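# Stand a pole upright in a plinth's sleeve

## Task

A pole is lying with one of its ends above a sleeve set into a plinth. Get the pole standing in that sleeve, vertical and pushed fully down to the bottom, without letting it fall.

## Robot and tools

Robots: four i2rt Big YAM arms, arm1 to arm4, each ending in a five-finger right hand with a wrist camera (arm1_cam_wrist to arm4_cam_wrist). Fixed views: cam_end and cam_side. Bases in the scene frame (m): arm1 at (-0.660, +0.606, +1.034), arm2 at (-0.641, -0.636, +1.084), arm3 at (+0.057, +0.656, +1.119), arm4 at (+0.082, -0.600, +1.018); arm1 and arm3 face roughly -y, arm2 and arm4 roughly +y (each foot faces its own +x). Reach is about 1.07 m from the joint1 axis.

Frame: one scene frame, metres, origin on the floor, +z up. The hand point sits 0.045 m in front of the palm; its +z runs along straight fingers, +y out of the palm, +x across the palm away from the thumb. Printed hand positions can be off, more so at long reach.

move: one action for any subset of arm1..arm4, each given its own object. Per arm:
- joints: absolute targets by name. joint1_rad (-2.879 to 2.879, base yaw, positive counter-clockwise from above), joint2_rad (0 to 3.141, shoulder), joint3_rad (0 to 3.019, elbow), joint4_rad (-1.692 to 1.57, hand pitch, positive lifts fingers), joint5_rad (-1.57 to 1.57, sideways, positive to arm's right), joint6_rad (-2.094 to 2.094, roll, positive clockwise from behind). Radians. Finger keys hand_little, hand_ring, hand_middle, hand_index, hand_thumb_bend: unitless -1 (closed) to +1 (open/straight). hand_thumb_turn: +1 beside the palm, -1 opposite the fingers. hand_force_limit (-1 to 1, about 0 to 10 N at the fingertip, 15 N for thumb motors) and hand_speed (-0.96 to 1; full speed from +0.48) are settings, not motions.
- target: an absolute pose of the hand point, seven numbers [x, y, z, qw, qx, qy, qz], metres and a unit quaternion in the scene frame, same form as the printed hand line. The hand travels a straight line from its hand_target toward it. With target, joints may only carry the hand_ keys, else the call is refused.
- speed: top hand speed in m/s, 0.002 to 4.3, default 0.25; turning is capped at twice that in rad/s.
- min_time_s: 0.1 to 8 s, the shortest duration for that arm's joint motions.
cameras: list of names, ["all"], or []. All parts start together; all hand paths end together, stop after 10 s, and an action lasts at most 15 s. Paths ignore obstacles; hands lag, stray and may overshoot, worst when the arm is nearly straight. Fast stretched arms can swing up to about 30 degrees past a target. An empty move returns full state and all images.

wait: seconds (0 to 10), optional cameras; commands nothing. zoom_image: camera plus region [x0, y0, x1, y1] in pixels from top-left, at most 504 each way, only on the latest images. show_instructions: shows the hand reference page. finished_scene: ends the scene permanently; the pole must stay placed unaided.

Reading results: "move" lists arms that got a motion; "as last shown" marks an uncommanded arm whose status lines read "not commanded". A hand counts as done within 1 cm and 2 degrees. off_target means resting short of target, perhaps still pushing. time_out is a stop: a joint ran out of time and on_its_own shows what it still pushes toward. "joint command not followed" or "pose unreachable" means a self/arm-collision check held back the arm (fingers still act); not_followed means a hand target was dropped. If a move or wait is refused or hit by a stop, the rest of that reply's move, wait and finished_scene calls are skipped. Joint velocities "within noise" means the arm is still. Joint torques are raw drive outputs with offsets; items 3 and 4 wrap at ±28 N m. MOTOR HOT appears at 85 °C; at 100 °C the arm goes limp for 30 to 60 s (OVER-TEMPERATURE FAULT), after which targets marked limit_stop_at_motor_heat must be resent.

Fingers: hand_stopped_by lists little, ring, middle, index, thumb_bend, thumb_turn as moving, target, force, stalled or fault. <motor>_load_n is fingertip force in N, positive when pushed open; a lost grip shows as load falling near 0. A motor only starts when its target changes by at least 0.002; it closes until its target or until load hits hand_force_limit, then locks (holding at least 15 N). Scene start has hand_force_limit 0 and hand_speed -0.8, so raise the force limit before gripping. For a gentle grip use hand_speed -0.94 or below. To squeeze harder, raise the limit and send a more-closed target; to loosen, send a more-open one. With the thumb turned fully in (-1), the hand wraps objects 0.035 to 0.065 m thick, and handles down to about 0.025 m. A wrist bracket on the little-finger side sticks out and can strike things. Camera: with joint6 near -1.3 it is on top and its image upright.

Avoid: letting the pole drop even slightly, releasing it while moving, pushing anything off the work area or to the floor, slamming into the plinth, excess finger load. Never let two robots press hard on each other, including closing one hand on another's fingers; nothing reports robot-to-robot contact. The arms keep pushing after contact. Joint-only moves let each joint run at its own pace and can swing widely. Something may occasionally nudge loose objects. Smooth, economical motion is preferred, and the scene keeps running while you think.

Each tool is called by a JSON object that holds its "op" and its "data".

Reference images:

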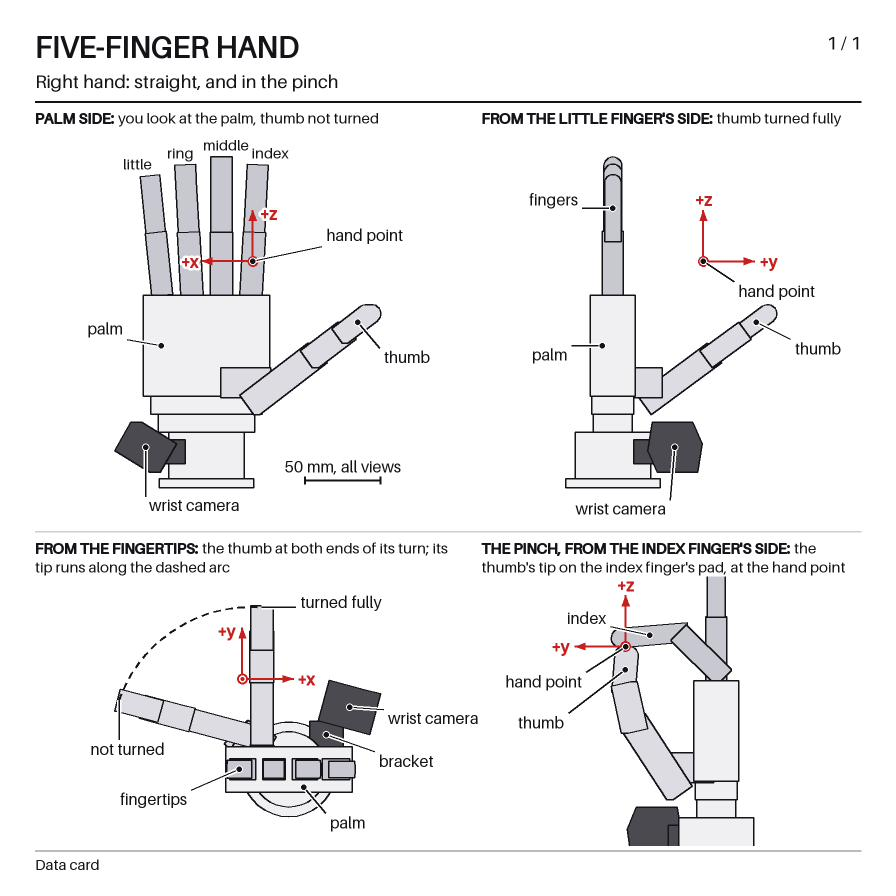

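## Session

{"op": "move", "data": {}}

Scene clock: 0.00 s.
Joint torques (N m): no reading
Motor temperatures (°C): arm1=[23 32 33 24 32 27] | arm2=[32 30 26 28 33 27] | arm3=[36 31 30 29 31 26] | arm4=[35 34 28 32 27 23]
Heat: arm1: hottest joint3_rad 33 °C; arm2: hottest joint5_rad 33 °C; arm3: hottest joint1_rad 36 °C; arm4: hottest joint1_rad 35 °C.
Joint velocities: within noise
arm1.joint_positions: joint1_rad=-0.091 joint2_rad=+0.636 joint3_rad=+1.405 joint4_rad=-1.161 joint5_rad=+0.274 joint6_rad=-1.323 hand_little=+1.000 hand_ring=+1.000 hand_middle=+1.000 hand_index=+1.000 hand_thumb_turn=+1.000 hand_thumb_bend=+1.000 hand_force_limit=+0.000 hand_speed=-0.800
arm1.joint_status: not commanded
arm1.hand_stopped_by: target,target,target,target,target,target
arm1.little_load_n: 0.0
arm1.ring_load_n: 0.0
arm1.middle_load_n: 0.0
arm1.index_load_n: 0.0
arm1.thumb_bend_load_n: 0.0
arm1.thumb_turn_load_n: 0.0
arm1.hand: x=-0.7641 y=+0.3662 z=+1.5749 quat_wxyz=(+0.423, +0.448, -0.693, +0.375) (m; scene frame)
arm1.hand_target: x=-0.7642 y=+0.3678 z=+1.5856 quat_wxyz=(+0.428, +0.442, -0.688, +0.384) (m; scene frame)
arm1.hand_status: not commanded
arm2.joint_positions: joint1_rad=-0.172 joint2_rad=+0.628 joint3_rad=+1.464 joint4_rad=-1.305 joint5_rad=+0.097 joint6_rad=-1.177 hand_little=+1.000 hand_ring=+1.000 hand_middle=+1.000 hand_index=+1.000 hand_thumb_turn=+1.000 hand_thumb_bend=+1.000 hand_force_limit=+0.000 hand_speed=-0.800
arm2.joint_status: not commanded
arm2.hand_stopped_by: target,target,target,target,target,target
arm2.little_load_n: 0.0
arm2.ring_load_n: 0.0
arm2.middle_load_n: 0.0
arm2.index_load_n: 0.0
arm2.thumb_bend_load_n: 0.0
arm2.thumb_turn_load_n: 0.0
arm2.hand: x=-0.5520 y=-0.4248 z=+1.6112 quat_wxyz=(-0.389, +0.749, +0.403, +0.353) (m; scene frame)
arm2.hand_target: x=-0.5522 y=-0.4261 z=+1.6194 quat_wxyz=(-0.396, +0.745, +0.400, +0.358) (m; scene frame)
arm2.hand_status: not commanded
arm3.joint_positions: joint1_rad=-0.105 joint2_rad=+0.571 joint3_rad=+1.335 joint4_rad=-1.231 joint5_rad=+0.225 joint6_rad=-1.439 hand_little=+1.000 hand_ring=+1.000 hand_middle=+1.000 hand_index=+1.000 hand_thumb_turn=+1.000 hand_thumb_bend=+1.000 hand_force_limit=+0.000 hand_speed=-0.800
arm3.joint_status: not commanded
arm3.hand_stopped_by: target,target,target,target,target,target
arm3.little_load_n: 0.0
arm3.ring_load_n: 0.0
arm3.middle_load_n: 0.0
arm3.index_load_n: 0.0
arm3.thumb_bend_load_n: 0.0
arm3.thumb_turn_load_n: 0.0
arm3.hand: x=-0.0864 y=+0.4608 z=+1.6284 quat_wxyz=(+0.451, +0.435, -0.728, +0.280) (m; scene frame)
arm3.hand_target: x=-0.0860 y=+0.4624 z=+1.6401 quat_wxyz=(+0.459, +0.430, -0.722, +0.288) (m; scene frame)
arm3.hand_status: not commanded
arm4.joint_positions: joint1_rad=-0.455 joint2_rad=+0.650 joint3_rad=+1.375 joint4_rad=-1.249 joint5_rad=+0.081 joint6_rad=-0.987 hand_little=+1.000 hand_ring=+1.000 hand_middle=+1.000 hand_index=+1.000 hand_thumb_turn=+1.000 hand_thumb_bend=+1.000 hand_force_limit=+0.000 hand_speed=-0.800
arm4.joint_status: not commanded
arm4.hand_stopped_by: target,target,target,target,target,target
arm4.little_load_n: 0.0
arm4.ring_load_n: 0.0
arm4.middle_load_n: 0.0
arm4.index_load_n: 0.0
arm4.thumb_bend_load_n: 0.0
arm4.thumb_turn_load_n: 0.0
arm4.hand: x=+0.2377 y=-0.3948 z=+1.4986 quat_wxyz=(-0.349, +0.843, +0.209, +0.352) (m; scene frame)
arm4.hand_target: x=+0.2378 y=-0.3948 z=+1.5108 quat_wxyz=(-0.359, +0.836, +0.207, +0.360) (m; scene frame)
arm4.hand_status: not commanded
pictures: arm1_cam_wrist, arm2_cam_wrist, arm3_cam_wrist, arm4_cam_wrist, cam_end, cam_side

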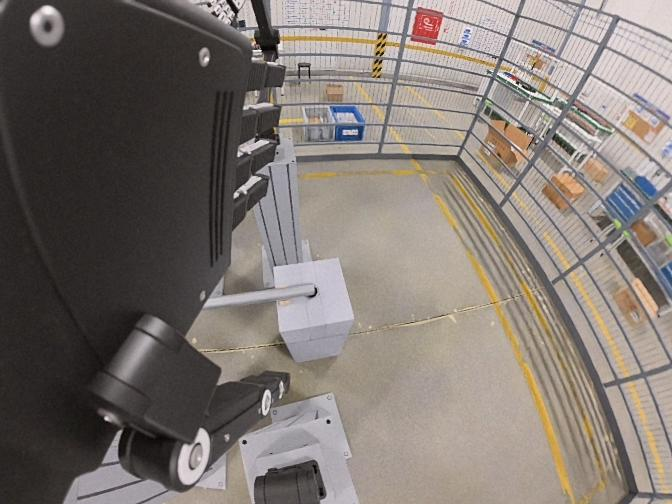

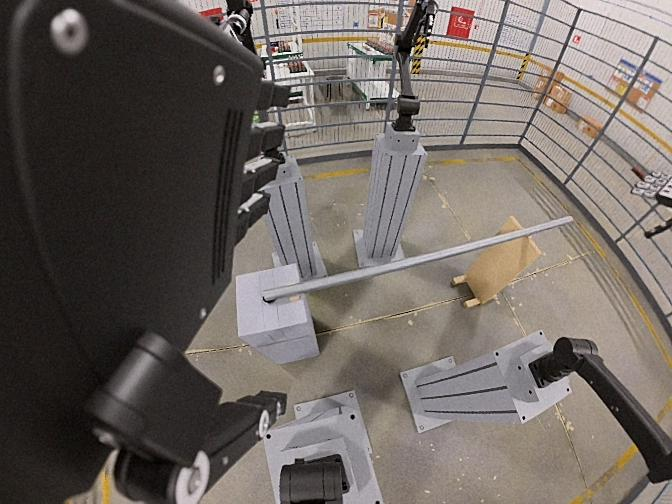

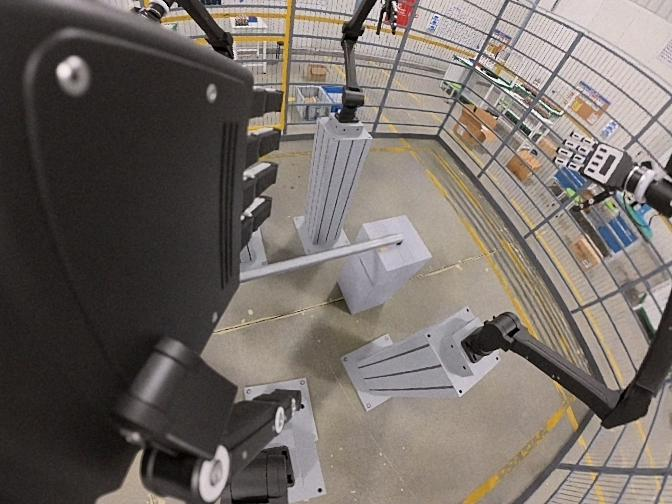

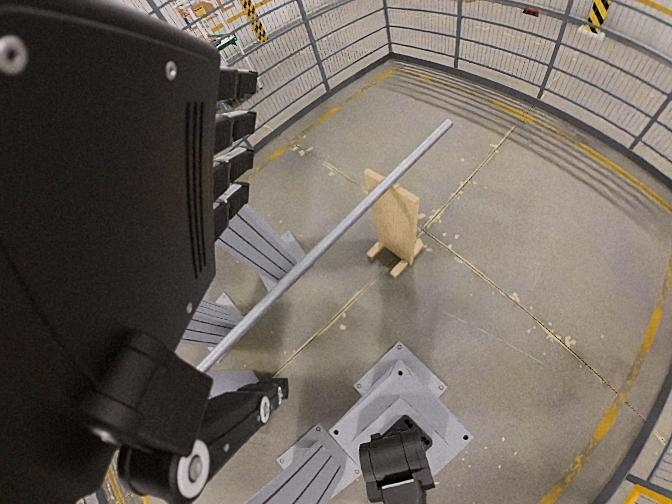

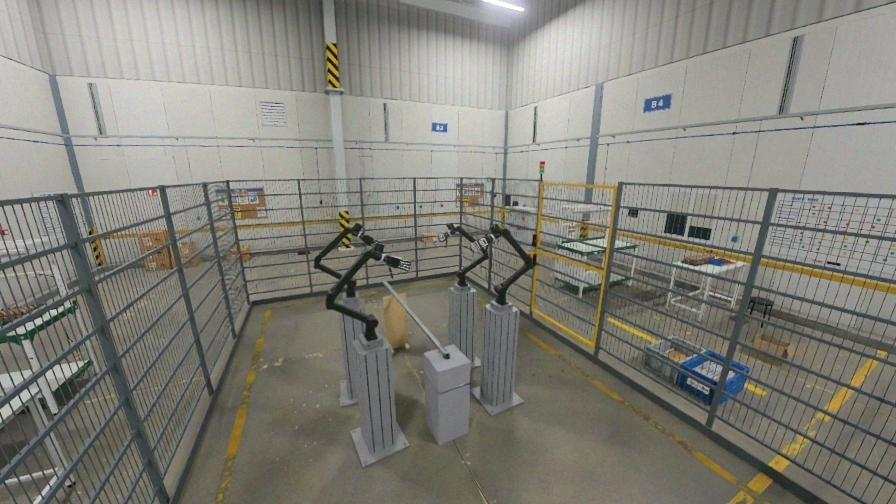

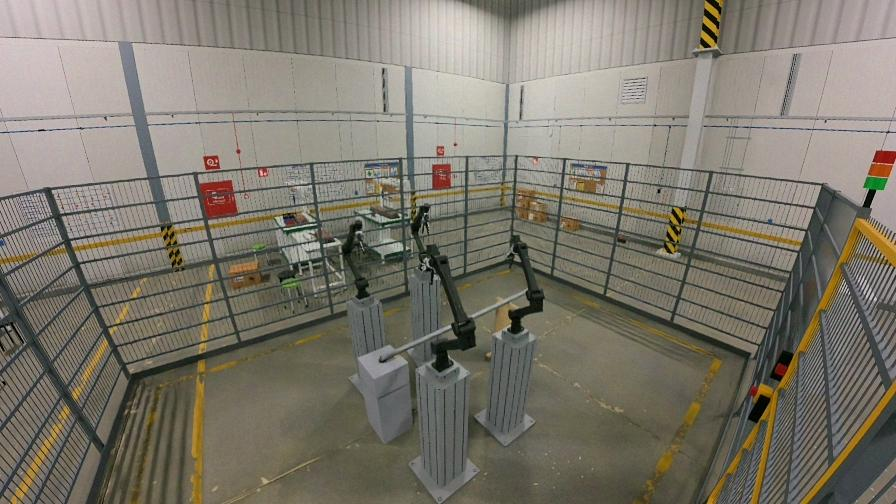

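{"op": "zoom_image", "data": {"camera": "arm1_cam_wrist", "region": [190, 230, 390, 380]}}

{"op": "zoom_image", "data": {"camera": "arm2_cam_wrist", "region": [220, 190, 600, 390]}}

{"op": "zoom_image", "data": {"camera": "arm3_cam_wrist", "region": [230, 200, 450, 340]}}

{"op": "zoom_image", "data": {"camera": "arm4_cam_wrist", "region": [180, 100, 480, 400]}}

{"op": "zoom_image", "data": {"camera": "cam_end", "region": [300, 200, 560, 460]}}

{"op": "zoom_image", "data": {"camera": "cam_side", "region": [320, 190, 580, 450]}}

Scaled by 2.520 from the camera's image (finer frame: 960x720).

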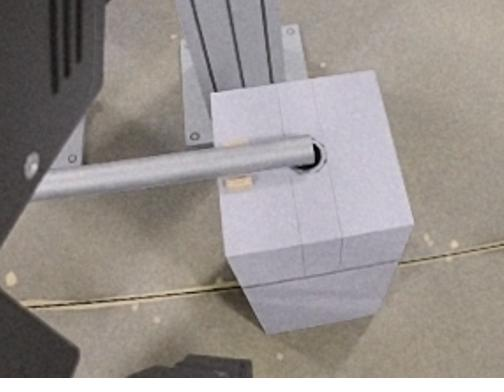

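Scaled by 1.326 from the camera's image (finer frame: 960x720).

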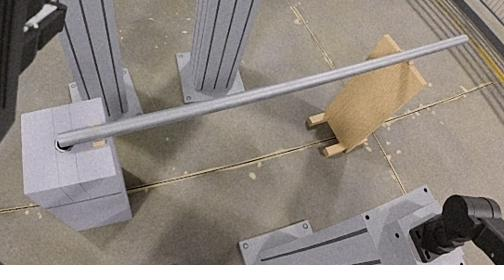

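Scaled by 2.291 from the camera's image (finer frame: 960x720).

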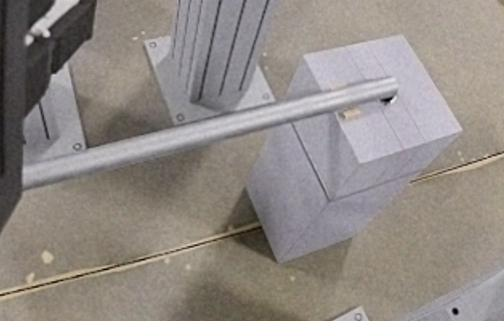

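Scaled by 1.680 from the camera's image (finer frame: 960x720).

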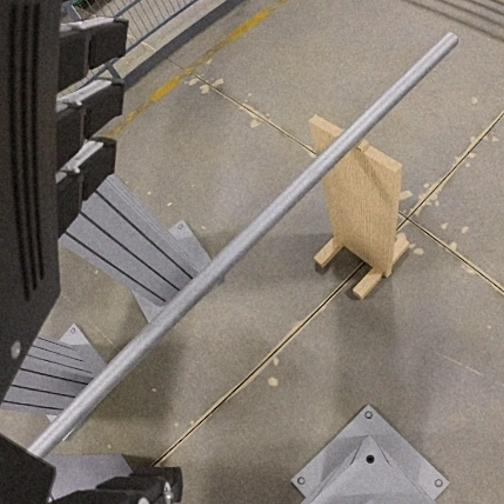

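Scaled by 1.938.

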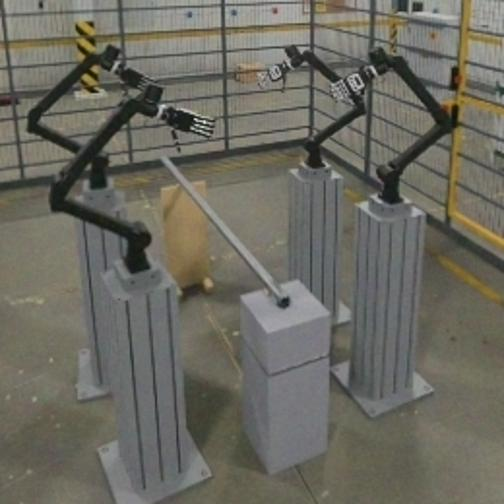

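Scaled by 1.938.

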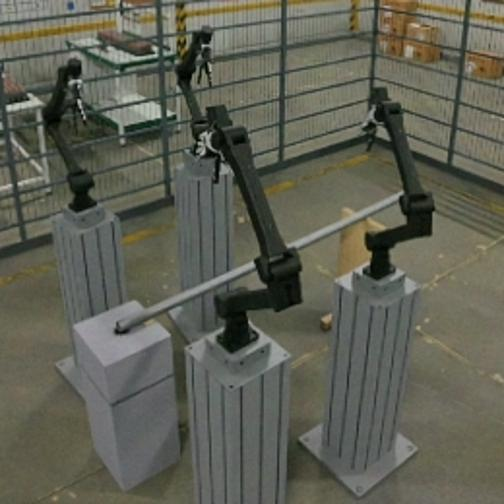

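{"op": "zoom_image", "data": {"camera": "arm1_cam_wrist", "region": [200, 90, 360, 210]}}

{"op": "zoom_image", "data": {"camera": "arm1_cam_wrist", "region": [180, 370, 380, 504]}}

{"op": "zoom_image", "data": {"camera": "arm2_cam_wrist", "region": [240, 90, 480, 270]}}

{"op": "zoom_image", "data": {"camera": "arm2_cam_wrist", "region": [240, 320, 600, 504]}}

Scaled by 3.150 from the camera's image (finer frame: 960x720).

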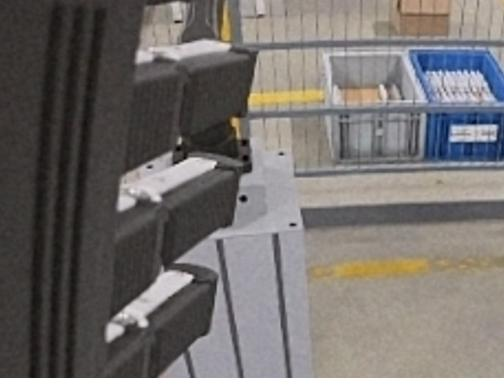

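Scaled by 2.520 from the camera's image (finer frame: 960x720).

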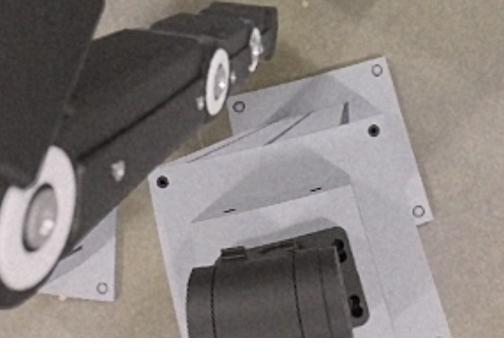

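Scaled by 2.100 from the camera's image (finer frame: 960x720).

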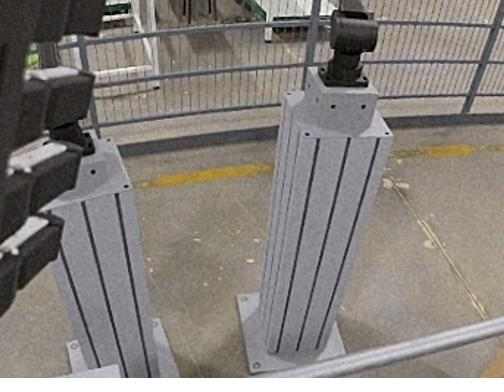

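Scaled by 1.400 from the camera's image (finer frame: 960x720).

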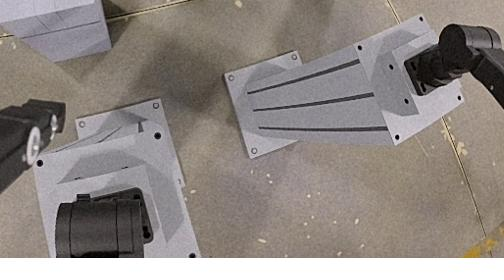

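{"op": "move", "data": {"arm1": {"target": [-0.39, 0.05, 1.12, 0, 0, 0.707, -0.707], "speed": 0.25, "joints": {"hand_thumb_turn": -1}}, "arm2": {"target": [0.0, -0.15, 1.17, 0.707, -0.707, 0, 0], "speed": 0.25, "joints": {"hand_thumb_turn": -1}}, "cameras": ["arm1_cam_wrist", "arm2_cam_wrist", "cam_end", "cam_side"]}}

Scene clock: 25.80 s.
Joint torques (N m): arm1=[2.37 -11.58 7.16 2.97 0.08 0.1] | arm2=[-0.38 -20.37 10.71 2.35 -0.21 0.15] | arm3=[-0.21 1.44 9.76 2.1 0.04 -0.04] | arm4=[1.03 1.38 7.9 1.91 0.04 0.01]
Motor temperatures (°C): arm1=[23 32 36 24 32 26] | arm2=[31 30 28 28 33 27] | arm3=[36 31 33 29 31 26] | arm4=[35 33 29 32 27 23]
Heat: arm1: hottest joint3_rad 36 °C; arm2: hottest joint5_rad 33 °C; arm3: hottest joint1_rad 36 °C; arm4: hottest joint1_rad 35 °C.
move: arm1 off_target; arm2 off_target
Joint velocities: within noise
arm1.joint_positions: joint1_rad=+0.470 joint2_rad=+1.814 joint3_rad=+0.703 joint4_rad=+1.050 joint5_rad=+0.585 joint6_rad=-0.014 hand_little=+1.000 hand_ring=+1.000 hand_middle=+1.000 hand_index=+1.000 hand_thumb_turn=-1.000 hand_thumb_bend=+1.000 hand_force_limit=+0.000 hand_speed=-0.800
arm1.joint_status: all done
arm1.hand_stopped_by: target,target,target,target,target,target
arm1.little_load_n: 0.0
arm1.ring_load_n: 0.0
arm1.middle_load_n: 0.0
arm1.index_load_n: 0.0
arm1.thumb_bend_load_n: 0.0
arm1.thumb_turn_load_n: 0.0
arm1.hand: x=-0.4028 y=+0.0619 z=+1.1062 quat_wxyz=(+0.014, +0.011, -0.721, +0.693)
arm1.hand_target: x=-0.3906 y=+0.0509 z=+1.1203 quat_wxyz=(+0.000, +0.000, -0.707, +0.707)
arm1.hand_status: off_target (0.022 m and 3.0 deg from the pose sent, 0.668 m and 81.9 deg at the start)
arm2.joint_positions: joint1_rad=-1.194 joint2_rad=+2.335 joint3_rad=+1.742 joint4_rad=+0.547 joint5_rad=-1.159 joint6_rad=-0.017 hand_little=+1.000 hand_ring=+1.000 hand_middle=+1.000 hand_index=+1.000 hand_thumb_turn=-1.000 hand_thumb_bend=+1.000 hand_force_limit=+0.000 hand_speed=-0.800
arm2.joint_status: all done
arm2.hand_stopped_by: target,target,target,target,target,target
arm2.little_load_n: 0.0
arm2.ring_load_n: 0.0
arm2.middle_load_n: 0.0
arm2.index_load_n: -0.5
arm2.thumb_bend_load_n: 0.0
arm2.thumb_turn_load_n: 0.0
arm2.hand: x=-0.0131 y=-0.1506 z=+1.1653 quat_wxyz=(-0.702, +0.713, -0.005, -0.009)
arm2.hand_target: x=-0.0005 y=-0.1505 z=+1.1701 quat_wxyz=(-0.707, +0.707, +0.000, +0.000)
arm2.hand_status: off_target (0.014 m and 1.5 deg from the pose sent, 0.758 m and 72.8 deg at the start)
arm3, arm4: as last shown
arm4.thumb_turn_load_n: 0.5

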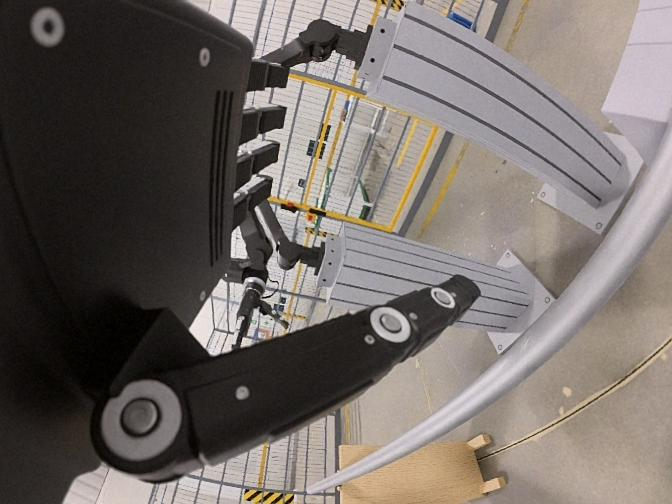

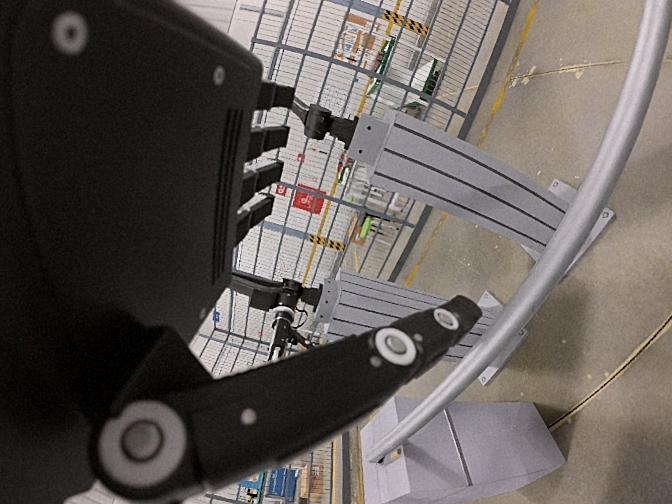

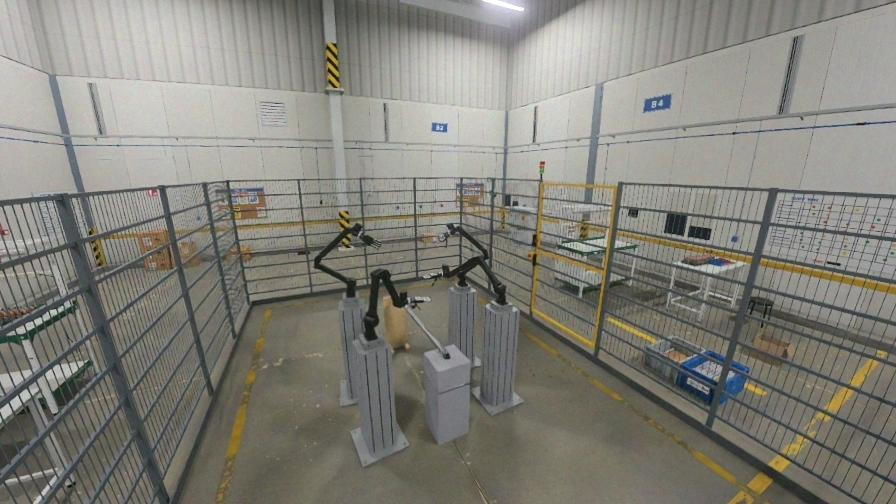

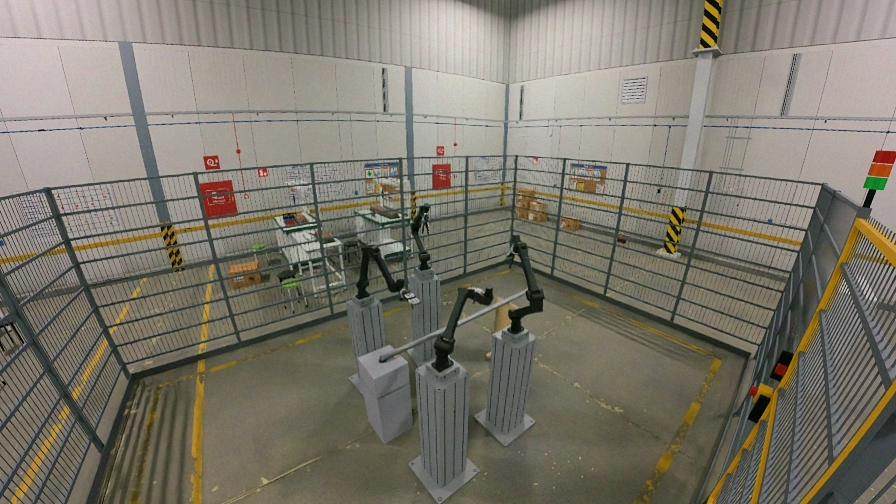

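{"op": "zoom_image", "data": {"camera": "arm2_cam_wrist", "region": [270, 80, 410, 340]}}

{"op": "zoom_image", "data": {"camera": "arm2_cam_wrist", "region": [330, 380, 580, 504]}}

{"op": "zoom_image", "data": {"camera": "arm2_cam_wrist", "region": [440, 0, 672, 350]}}

{"op": "zoom_image", "data": {"camera": "arm1_cam_wrist", "region": [290, 150, 672, 504]}}

{"op": "zoom_image", "data": {"camera": "arm1_cam_wrist", "region": [270, 0, 420, 320]}}

Scaled by 1.938 from the camera's image (finer frame: 960x720).

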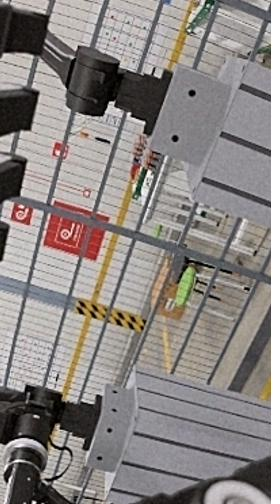

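Scaled by 2.016 from the camera's image (finer frame: 960x720).

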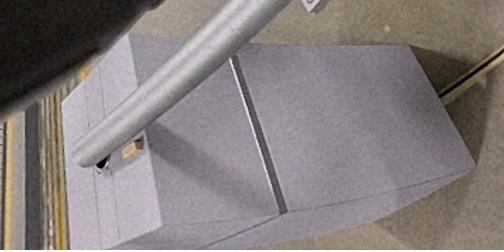

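Scaled by 1.440 from the camera's image (finer frame: 960x720).

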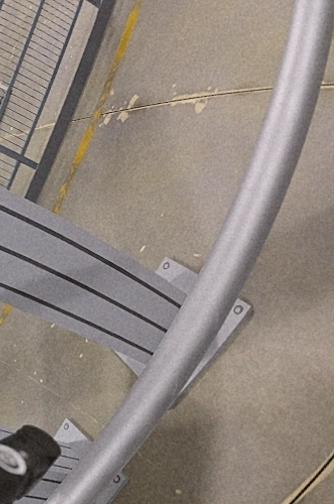

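Scaled by 1.319 from the camera's image (finer frame: 960x720).

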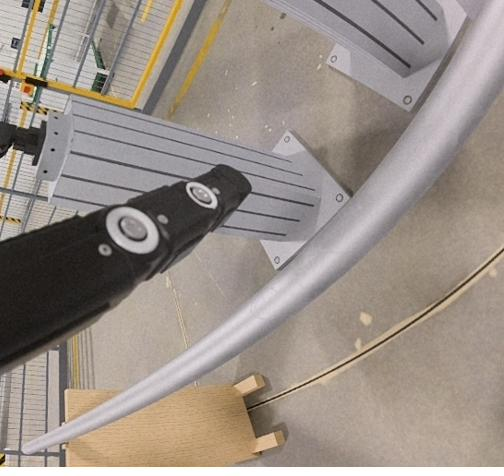

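Scaled by 1.575 from the camera's image (finer frame: 960x720).

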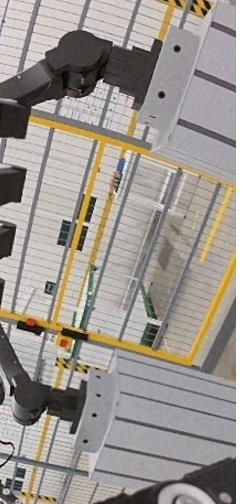

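{"op": "move", "data": {"arm1": {"target": [-0.40, 0.05, 0.98, 0, 0, 0.707, -0.707], "speed": 0.2}, "arm2": {"target": [0.0, -0.15, 1.0, 0.707, -0.707, 0, 0], "speed": 0.2}, "cameras": ["arm1_cam_wrist", "arm2_cam_wrist", "cam_end", "cam_side"]}}

{"op": "zoom_image", "data": {"camera": "cam_end", "region": [330, 220, 530, 380]}}

{"op": "zoom_image", "data": {"camera": "cam_side", "region": [340, 220, 560, 400]}}

Scene clock: 37.27 s.
Joint torques (N m): arm1=[1.14 -13.92 3.71 3.11 -0.06 0.04] | arm2=[-0.44 -21.25 9.44 2.35 -0.21 0.15] | arm3=[-0.21 1.44 9.76 2.11 0.05 -0.04] | arm4=[0.73 1.49 7.97 1.98 0.04 0]
Motor temperatures (°C): arm1=[23 32 37 24 32 26] | arm2=[31 31 30 28 32 27] | arm3=[36 31 34 29 31 26] | arm4=[34 33 30 32 27 23]
Heat: arm1: hottest joint3_rad 37 °C; arm2: hottest joint5_rad 32 °C; arm3: hottest joint1_rad 36 °C; arm4: hottest joint1_rad 34 °C.
move: arm1 off_target; arm2 off_target
Joint velocities: within noise
arm1.joint_positions: joint1_rad=+0.462 joint2_rad=+2.249 joint3_rad=+0.769 joint4_rad=+1.429 joint5_rad=+0.568 joint6_rad=-0.010 hand_little=+1.000 hand_ring=+1.000 hand_middle=+1.000 hand_index=+1.000 hand_thumb_turn=-1.000 hand_thumb_bend=+1.000 hand_force_limit=+0.000 hand_speed=-0.800
arm1.joint_status: not commanded
arm1.hand_stopped_by: target,target,target,target,target,target
arm1.little_load_n: 0.0
arm1.ring_load_n: 0.0
arm1.middle_load_n: 0.0
arm1.index_load_n: 0.0
arm1.thumb_bend_load_n: 0.5
arm1.thumb_turn_load_n: 0.0
arm1.hand: x=-0.4022 y=+0.0596 z=+0.9717 quat_wxyz=(+0.007, +0.011, -0.718, +0.696)
arm1.hand_target: x=-0.4002 y=+0.0502 z=+0.9802 quat_wxyz=(+0.000, +0.000, -0.707, +0.707)
arm1.hand_status: off_target (0.013 m and 2.3 deg from the pose sent, 0.127 m and 3.1 deg at the start)
arm2.joint_positions: joint1_rad=-1.194 joint2_rad=+2.650 joint3_rad=+1.835 joint4_rad=+0.766 joint5_rad=-1.159 joint6_rad=-0.017 hand_little=+1.000 hand_ring=+1.000 hand_middle=+1.000 hand_index=+1.000 hand_thumb_turn=-1.000 hand_thumb_bend=+1.000 hand_force_limit=+0.000 hand_speed=-0.800
arm2.joint_status: not commanded
arm2.hand_stopped_by: target,target,target,target,target,target
arm2.little_load_n: 0.0
arm2.ring_load_n: 0.0
arm2.middle_load_n: 0.0
arm2.index_load_n: 0.0
arm2.thumb_bend_load_n: 0.0
arm2.thumb_turn_load_n: 0.0
arm2.hand: x=-0.0124 y=-0.1504 z=+0.9926 quat_wxyz=(-0.701, +0.713, -0.007, -0.010)
arm2.hand_target: x=-0.0004 y=-0.1504 z=+1.0001 quat_wxyz=(-0.707, +0.707, +0.000, +0.000)
arm2.hand_status: off_target (0.014 m and 1.7 deg from the pose sent, 0.166 m and 1.5 deg at the start)
arm3, arm4: as last shown
arm4.thumb_turn_load_n: 0.0

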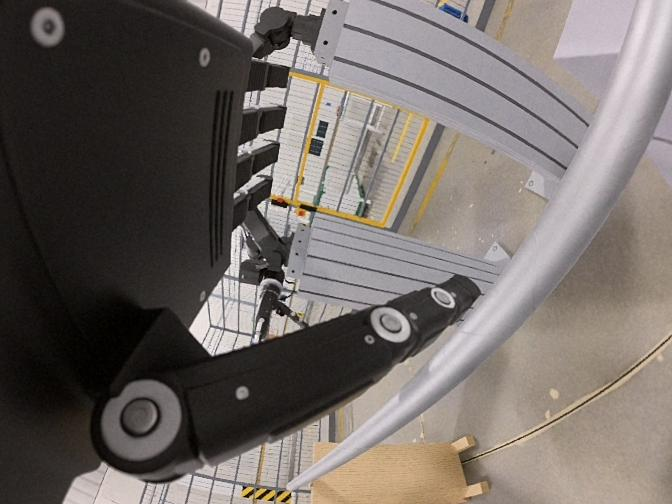

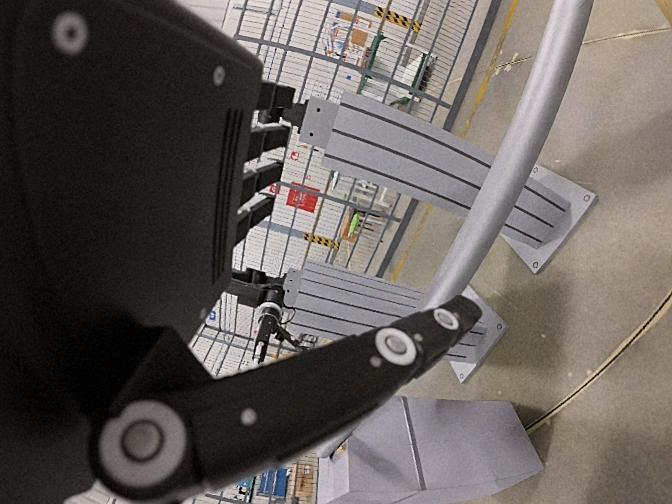

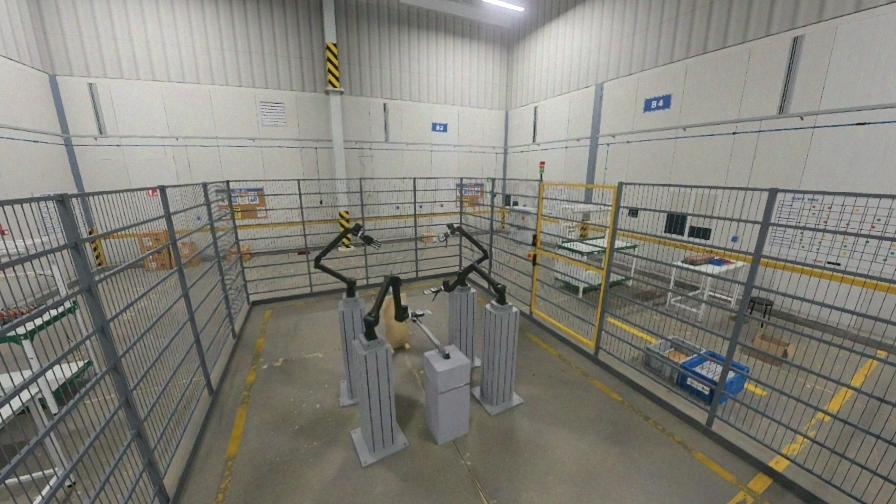

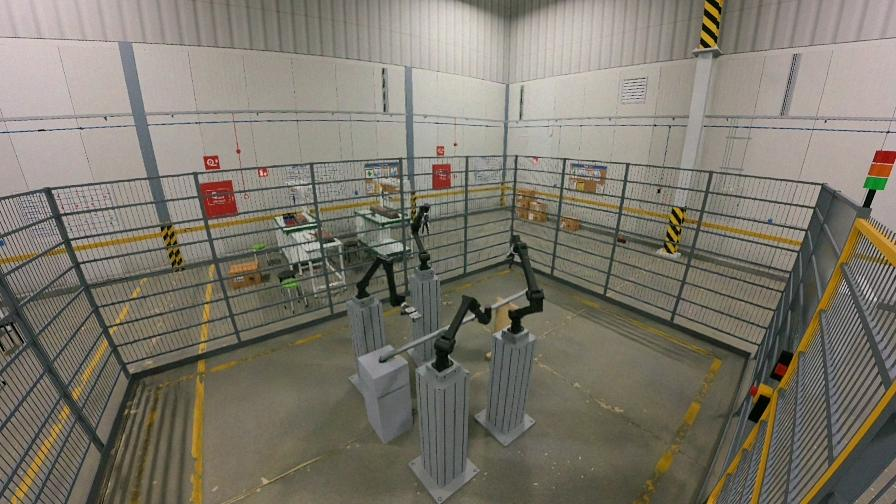

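Scaled by 2.520.

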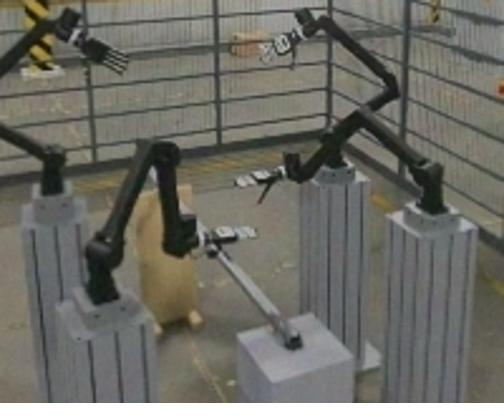

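Scaled by 2.291.

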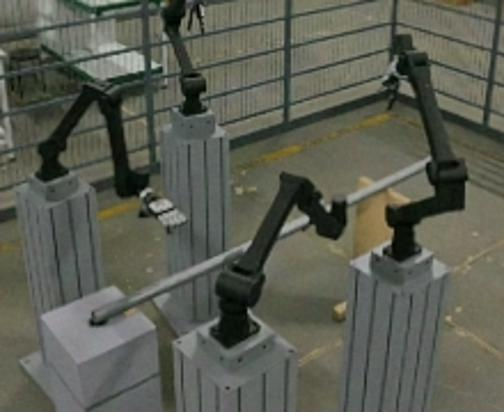

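{"op": "zoom_image", "data": {"camera": "arm2_cam_wrist", "region": [380, 0, 620, 320]}}

{"op": "zoom_image", "data": {"camera": "arm1_cam_wrist", "region": [380, 0, 672, 400]}}

Scaled by 1.575 from the camera's image (finer frame: 960x720).

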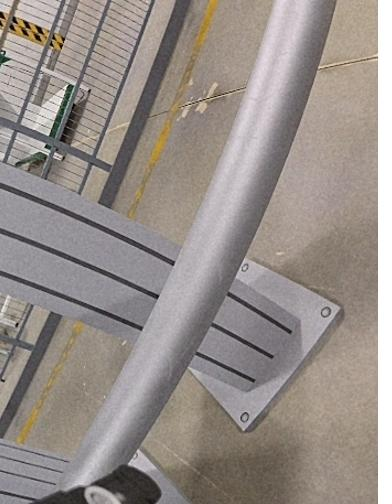

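Scaled by 1.260 from the camera's image (finer frame: 960x720).

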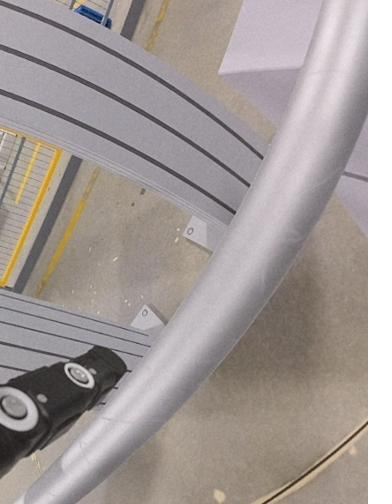

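{"op": "move", "data": {"arm1": {"target": [-0.40, 0.015, 0.88, 0, 0, 0.866, -0.5], "speed": 0.12}, "arm2": {"target": [0.01, -0.03, 0.90, 0.707, -0.707, 0, 0], "speed": 0.12}, "cameras": ["arm1_cam_wrist", "arm2_cam_wrist", "cam_end", "cam_side"]}}

{"op": "zoom_image", "data": {"camera": "cam_end", "region": [330, 220, 530, 380]}}

{"op": "zoom_image", "data": {"camera": "cam_side", "region": [340, 220, 560, 400]}}

Scene clock: 47.47 s.
Joint torques (N m): arm1=[1.08 -17.14 5.76 1.62 0.12 0.09] | arm2=[0.38 -22.36 10.86 1.62 -0.12 0.2] | arm3=[-0.26 1.49 9.74 2.09 0.05 -0.04] | arm4=[0.85 1.49 7.97 1.94 0.03 -0.01]
Motor temperatures (°C): arm1=[23 33 36 24 31 26] | arm2=[31 31 30 28 32 27] | arm3=[36 31 35 29 30 26] | arm4=[34 33 30 32 27 23]
Heat: arm1: hottest joint3_rad 36 °C; arm2: hottest joint5_rad 32 °C; arm3: hottest joint1_rad 36 °C; arm4: hottest joint1_rad 34 °C.
move: arm1 off_target; arm2 done
Joint velocities: within noise
arm1.joint_positions: joint1_rad=+0.365 joint2_rad=+2.239 joint3_rad=+1.000 joint4_rad=+0.632 joint5_rad=+0.408 joint6_rad=+0.232 hand_little=+1.000 hand_ring=+1.000 hand_middle=+1.000 hand_index=+1.000 hand_thumb_turn=-1.000 hand_thumb_bend=+1.000 hand_force_limit=+0.000 hand_speed=-0.800
arm1.joint_status: not commanded
arm1.hand_stopped_by: target,target,target,target,target,target
arm1.little_load_n: 0.0
arm1.ring_load_n: 0.0
arm1.middle_load_n: 0.0
arm1.index_load_n: 0.0
arm1.thumb_bend_load_n: 0.0
arm1.thumb_turn_load_n: 0.0
arm1.hand: x=-0.4042 y=+0.0301 z=+0.8715 quat_wxyz=(+0.006, +0.009, -0.870, +0.493)
arm1.hand_target: x=-0.4003 y=+0.0154 z=+0.8804 quat_wxyz=(+0.000, +0.000, -0.866, +0.500)
arm1.hand_status: off_target (0.018 m and 1.6 deg from the pose sent, 0.102 m and 28.2 deg at the start)
arm2.joint_positions: joint1_rad=-1.070 joint2_rad=+3.059 joint3_rad=+2.450 joint4_rad=+0.591 joint5_rad=-1.026 joint6_rad=-0.015 hand_little=+1.000 hand_ring=+1.000 hand_middle=+1.000 hand_index=+1.000 hand_thumb_turn=-1.000 hand_thumb_bend=+1.000 hand_force_limit=+0.000 hand_speed=-0.800
arm2.joint_status: not commanded
arm2.hand_stopped_by: target,target,target,target,target,target
arm2.little_load_n: 0.0
arm2.ring_load_n: 0.0
arm2.middle_load_n: 0.0
arm2.index_load_n: 0.0
arm2.thumb_bend_load_n: 0.0
arm2.thumb_turn_load_n: 0.0
arm2.hand: x=+0.0089 y=-0.0344 z=+0.9005 quat_wxyz=(-0.705, +0.709, +0.000, +0.003)
arm2.hand_target: x=+0.0097 y=-0.0301 z=+0.9003 quat_wxyz=(-0.707, +0.707, +0.000, +0.001)
arm2.hand_status: done (0.005 m and 0.5 deg from the pose sent, 0.154 m and 1.7 deg at the start)
arm3, arm4: as last shown
arm4.index_load_n: -0.5

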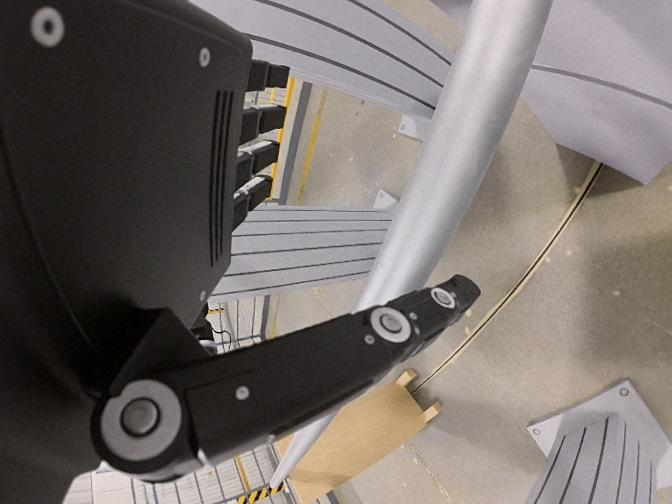

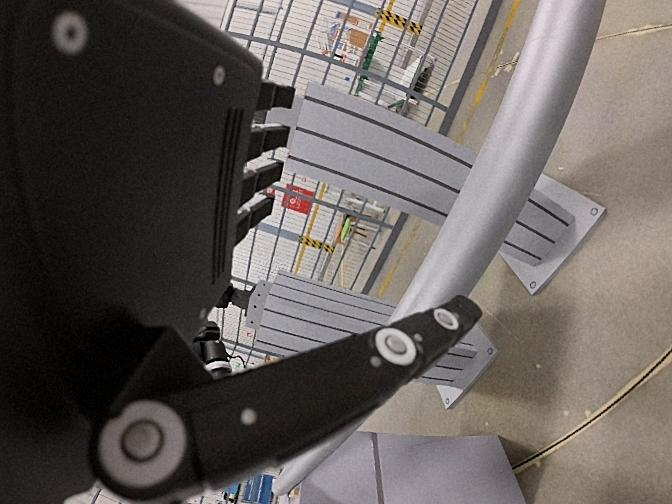

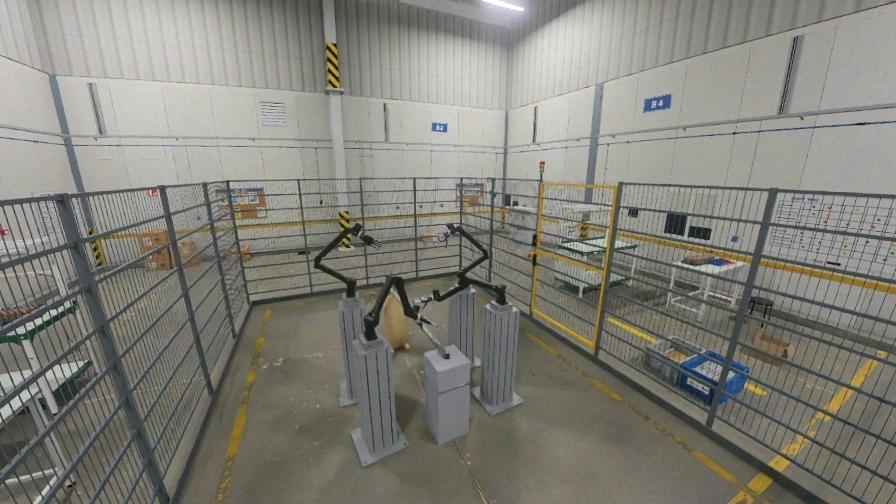

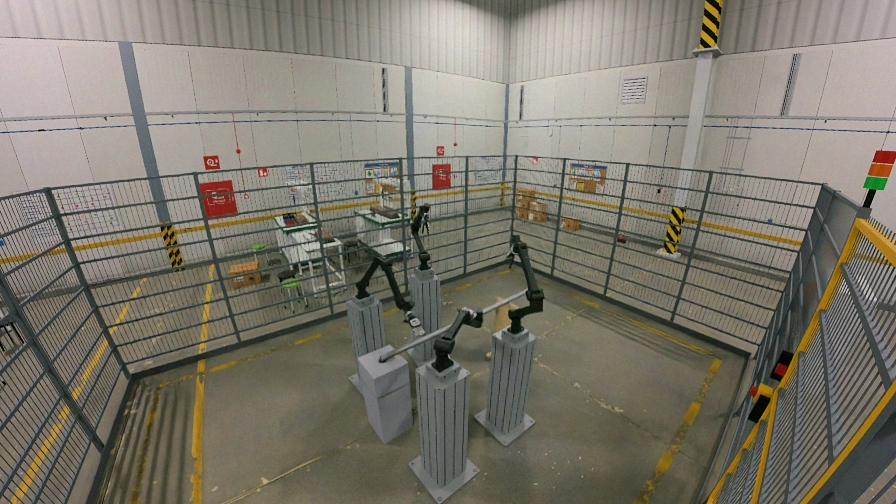

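Scaled by 2.520.

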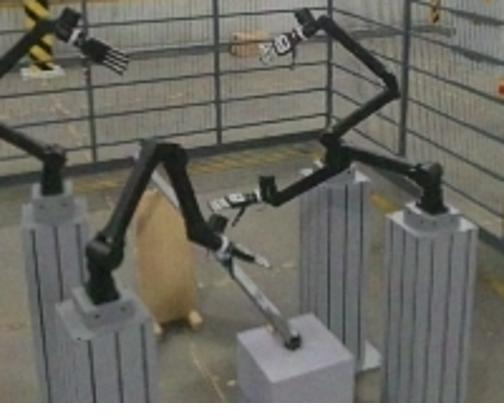

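Scaled by 2.291.

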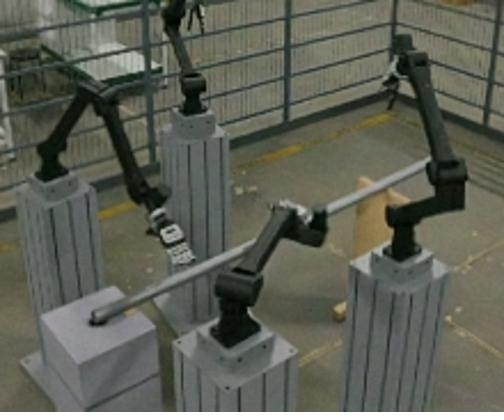

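{"op": "zoom_image", "data": {"camera": "arm1_cam_wrist", "region": [340, 0, 580, 320]}}

{"op": "zoom_image", "data": {"camera": "arm2_cam_wrist", "region": [380, 0, 620, 320]}}

Scaled by 1.575 from the camera's image (finer frame: 960x720).

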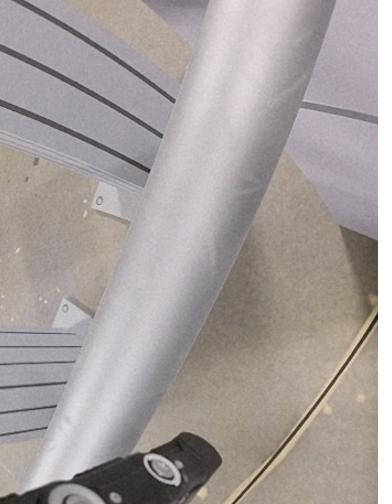

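Scaled by 1.575 from the camera's image (finer frame: 960x720).

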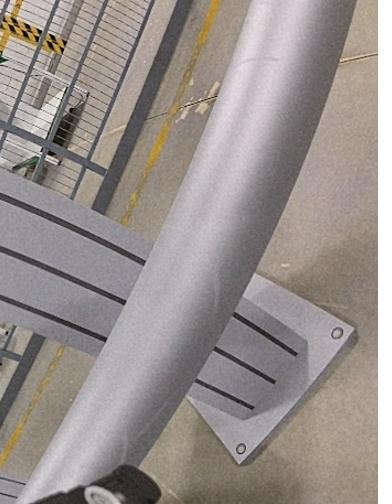

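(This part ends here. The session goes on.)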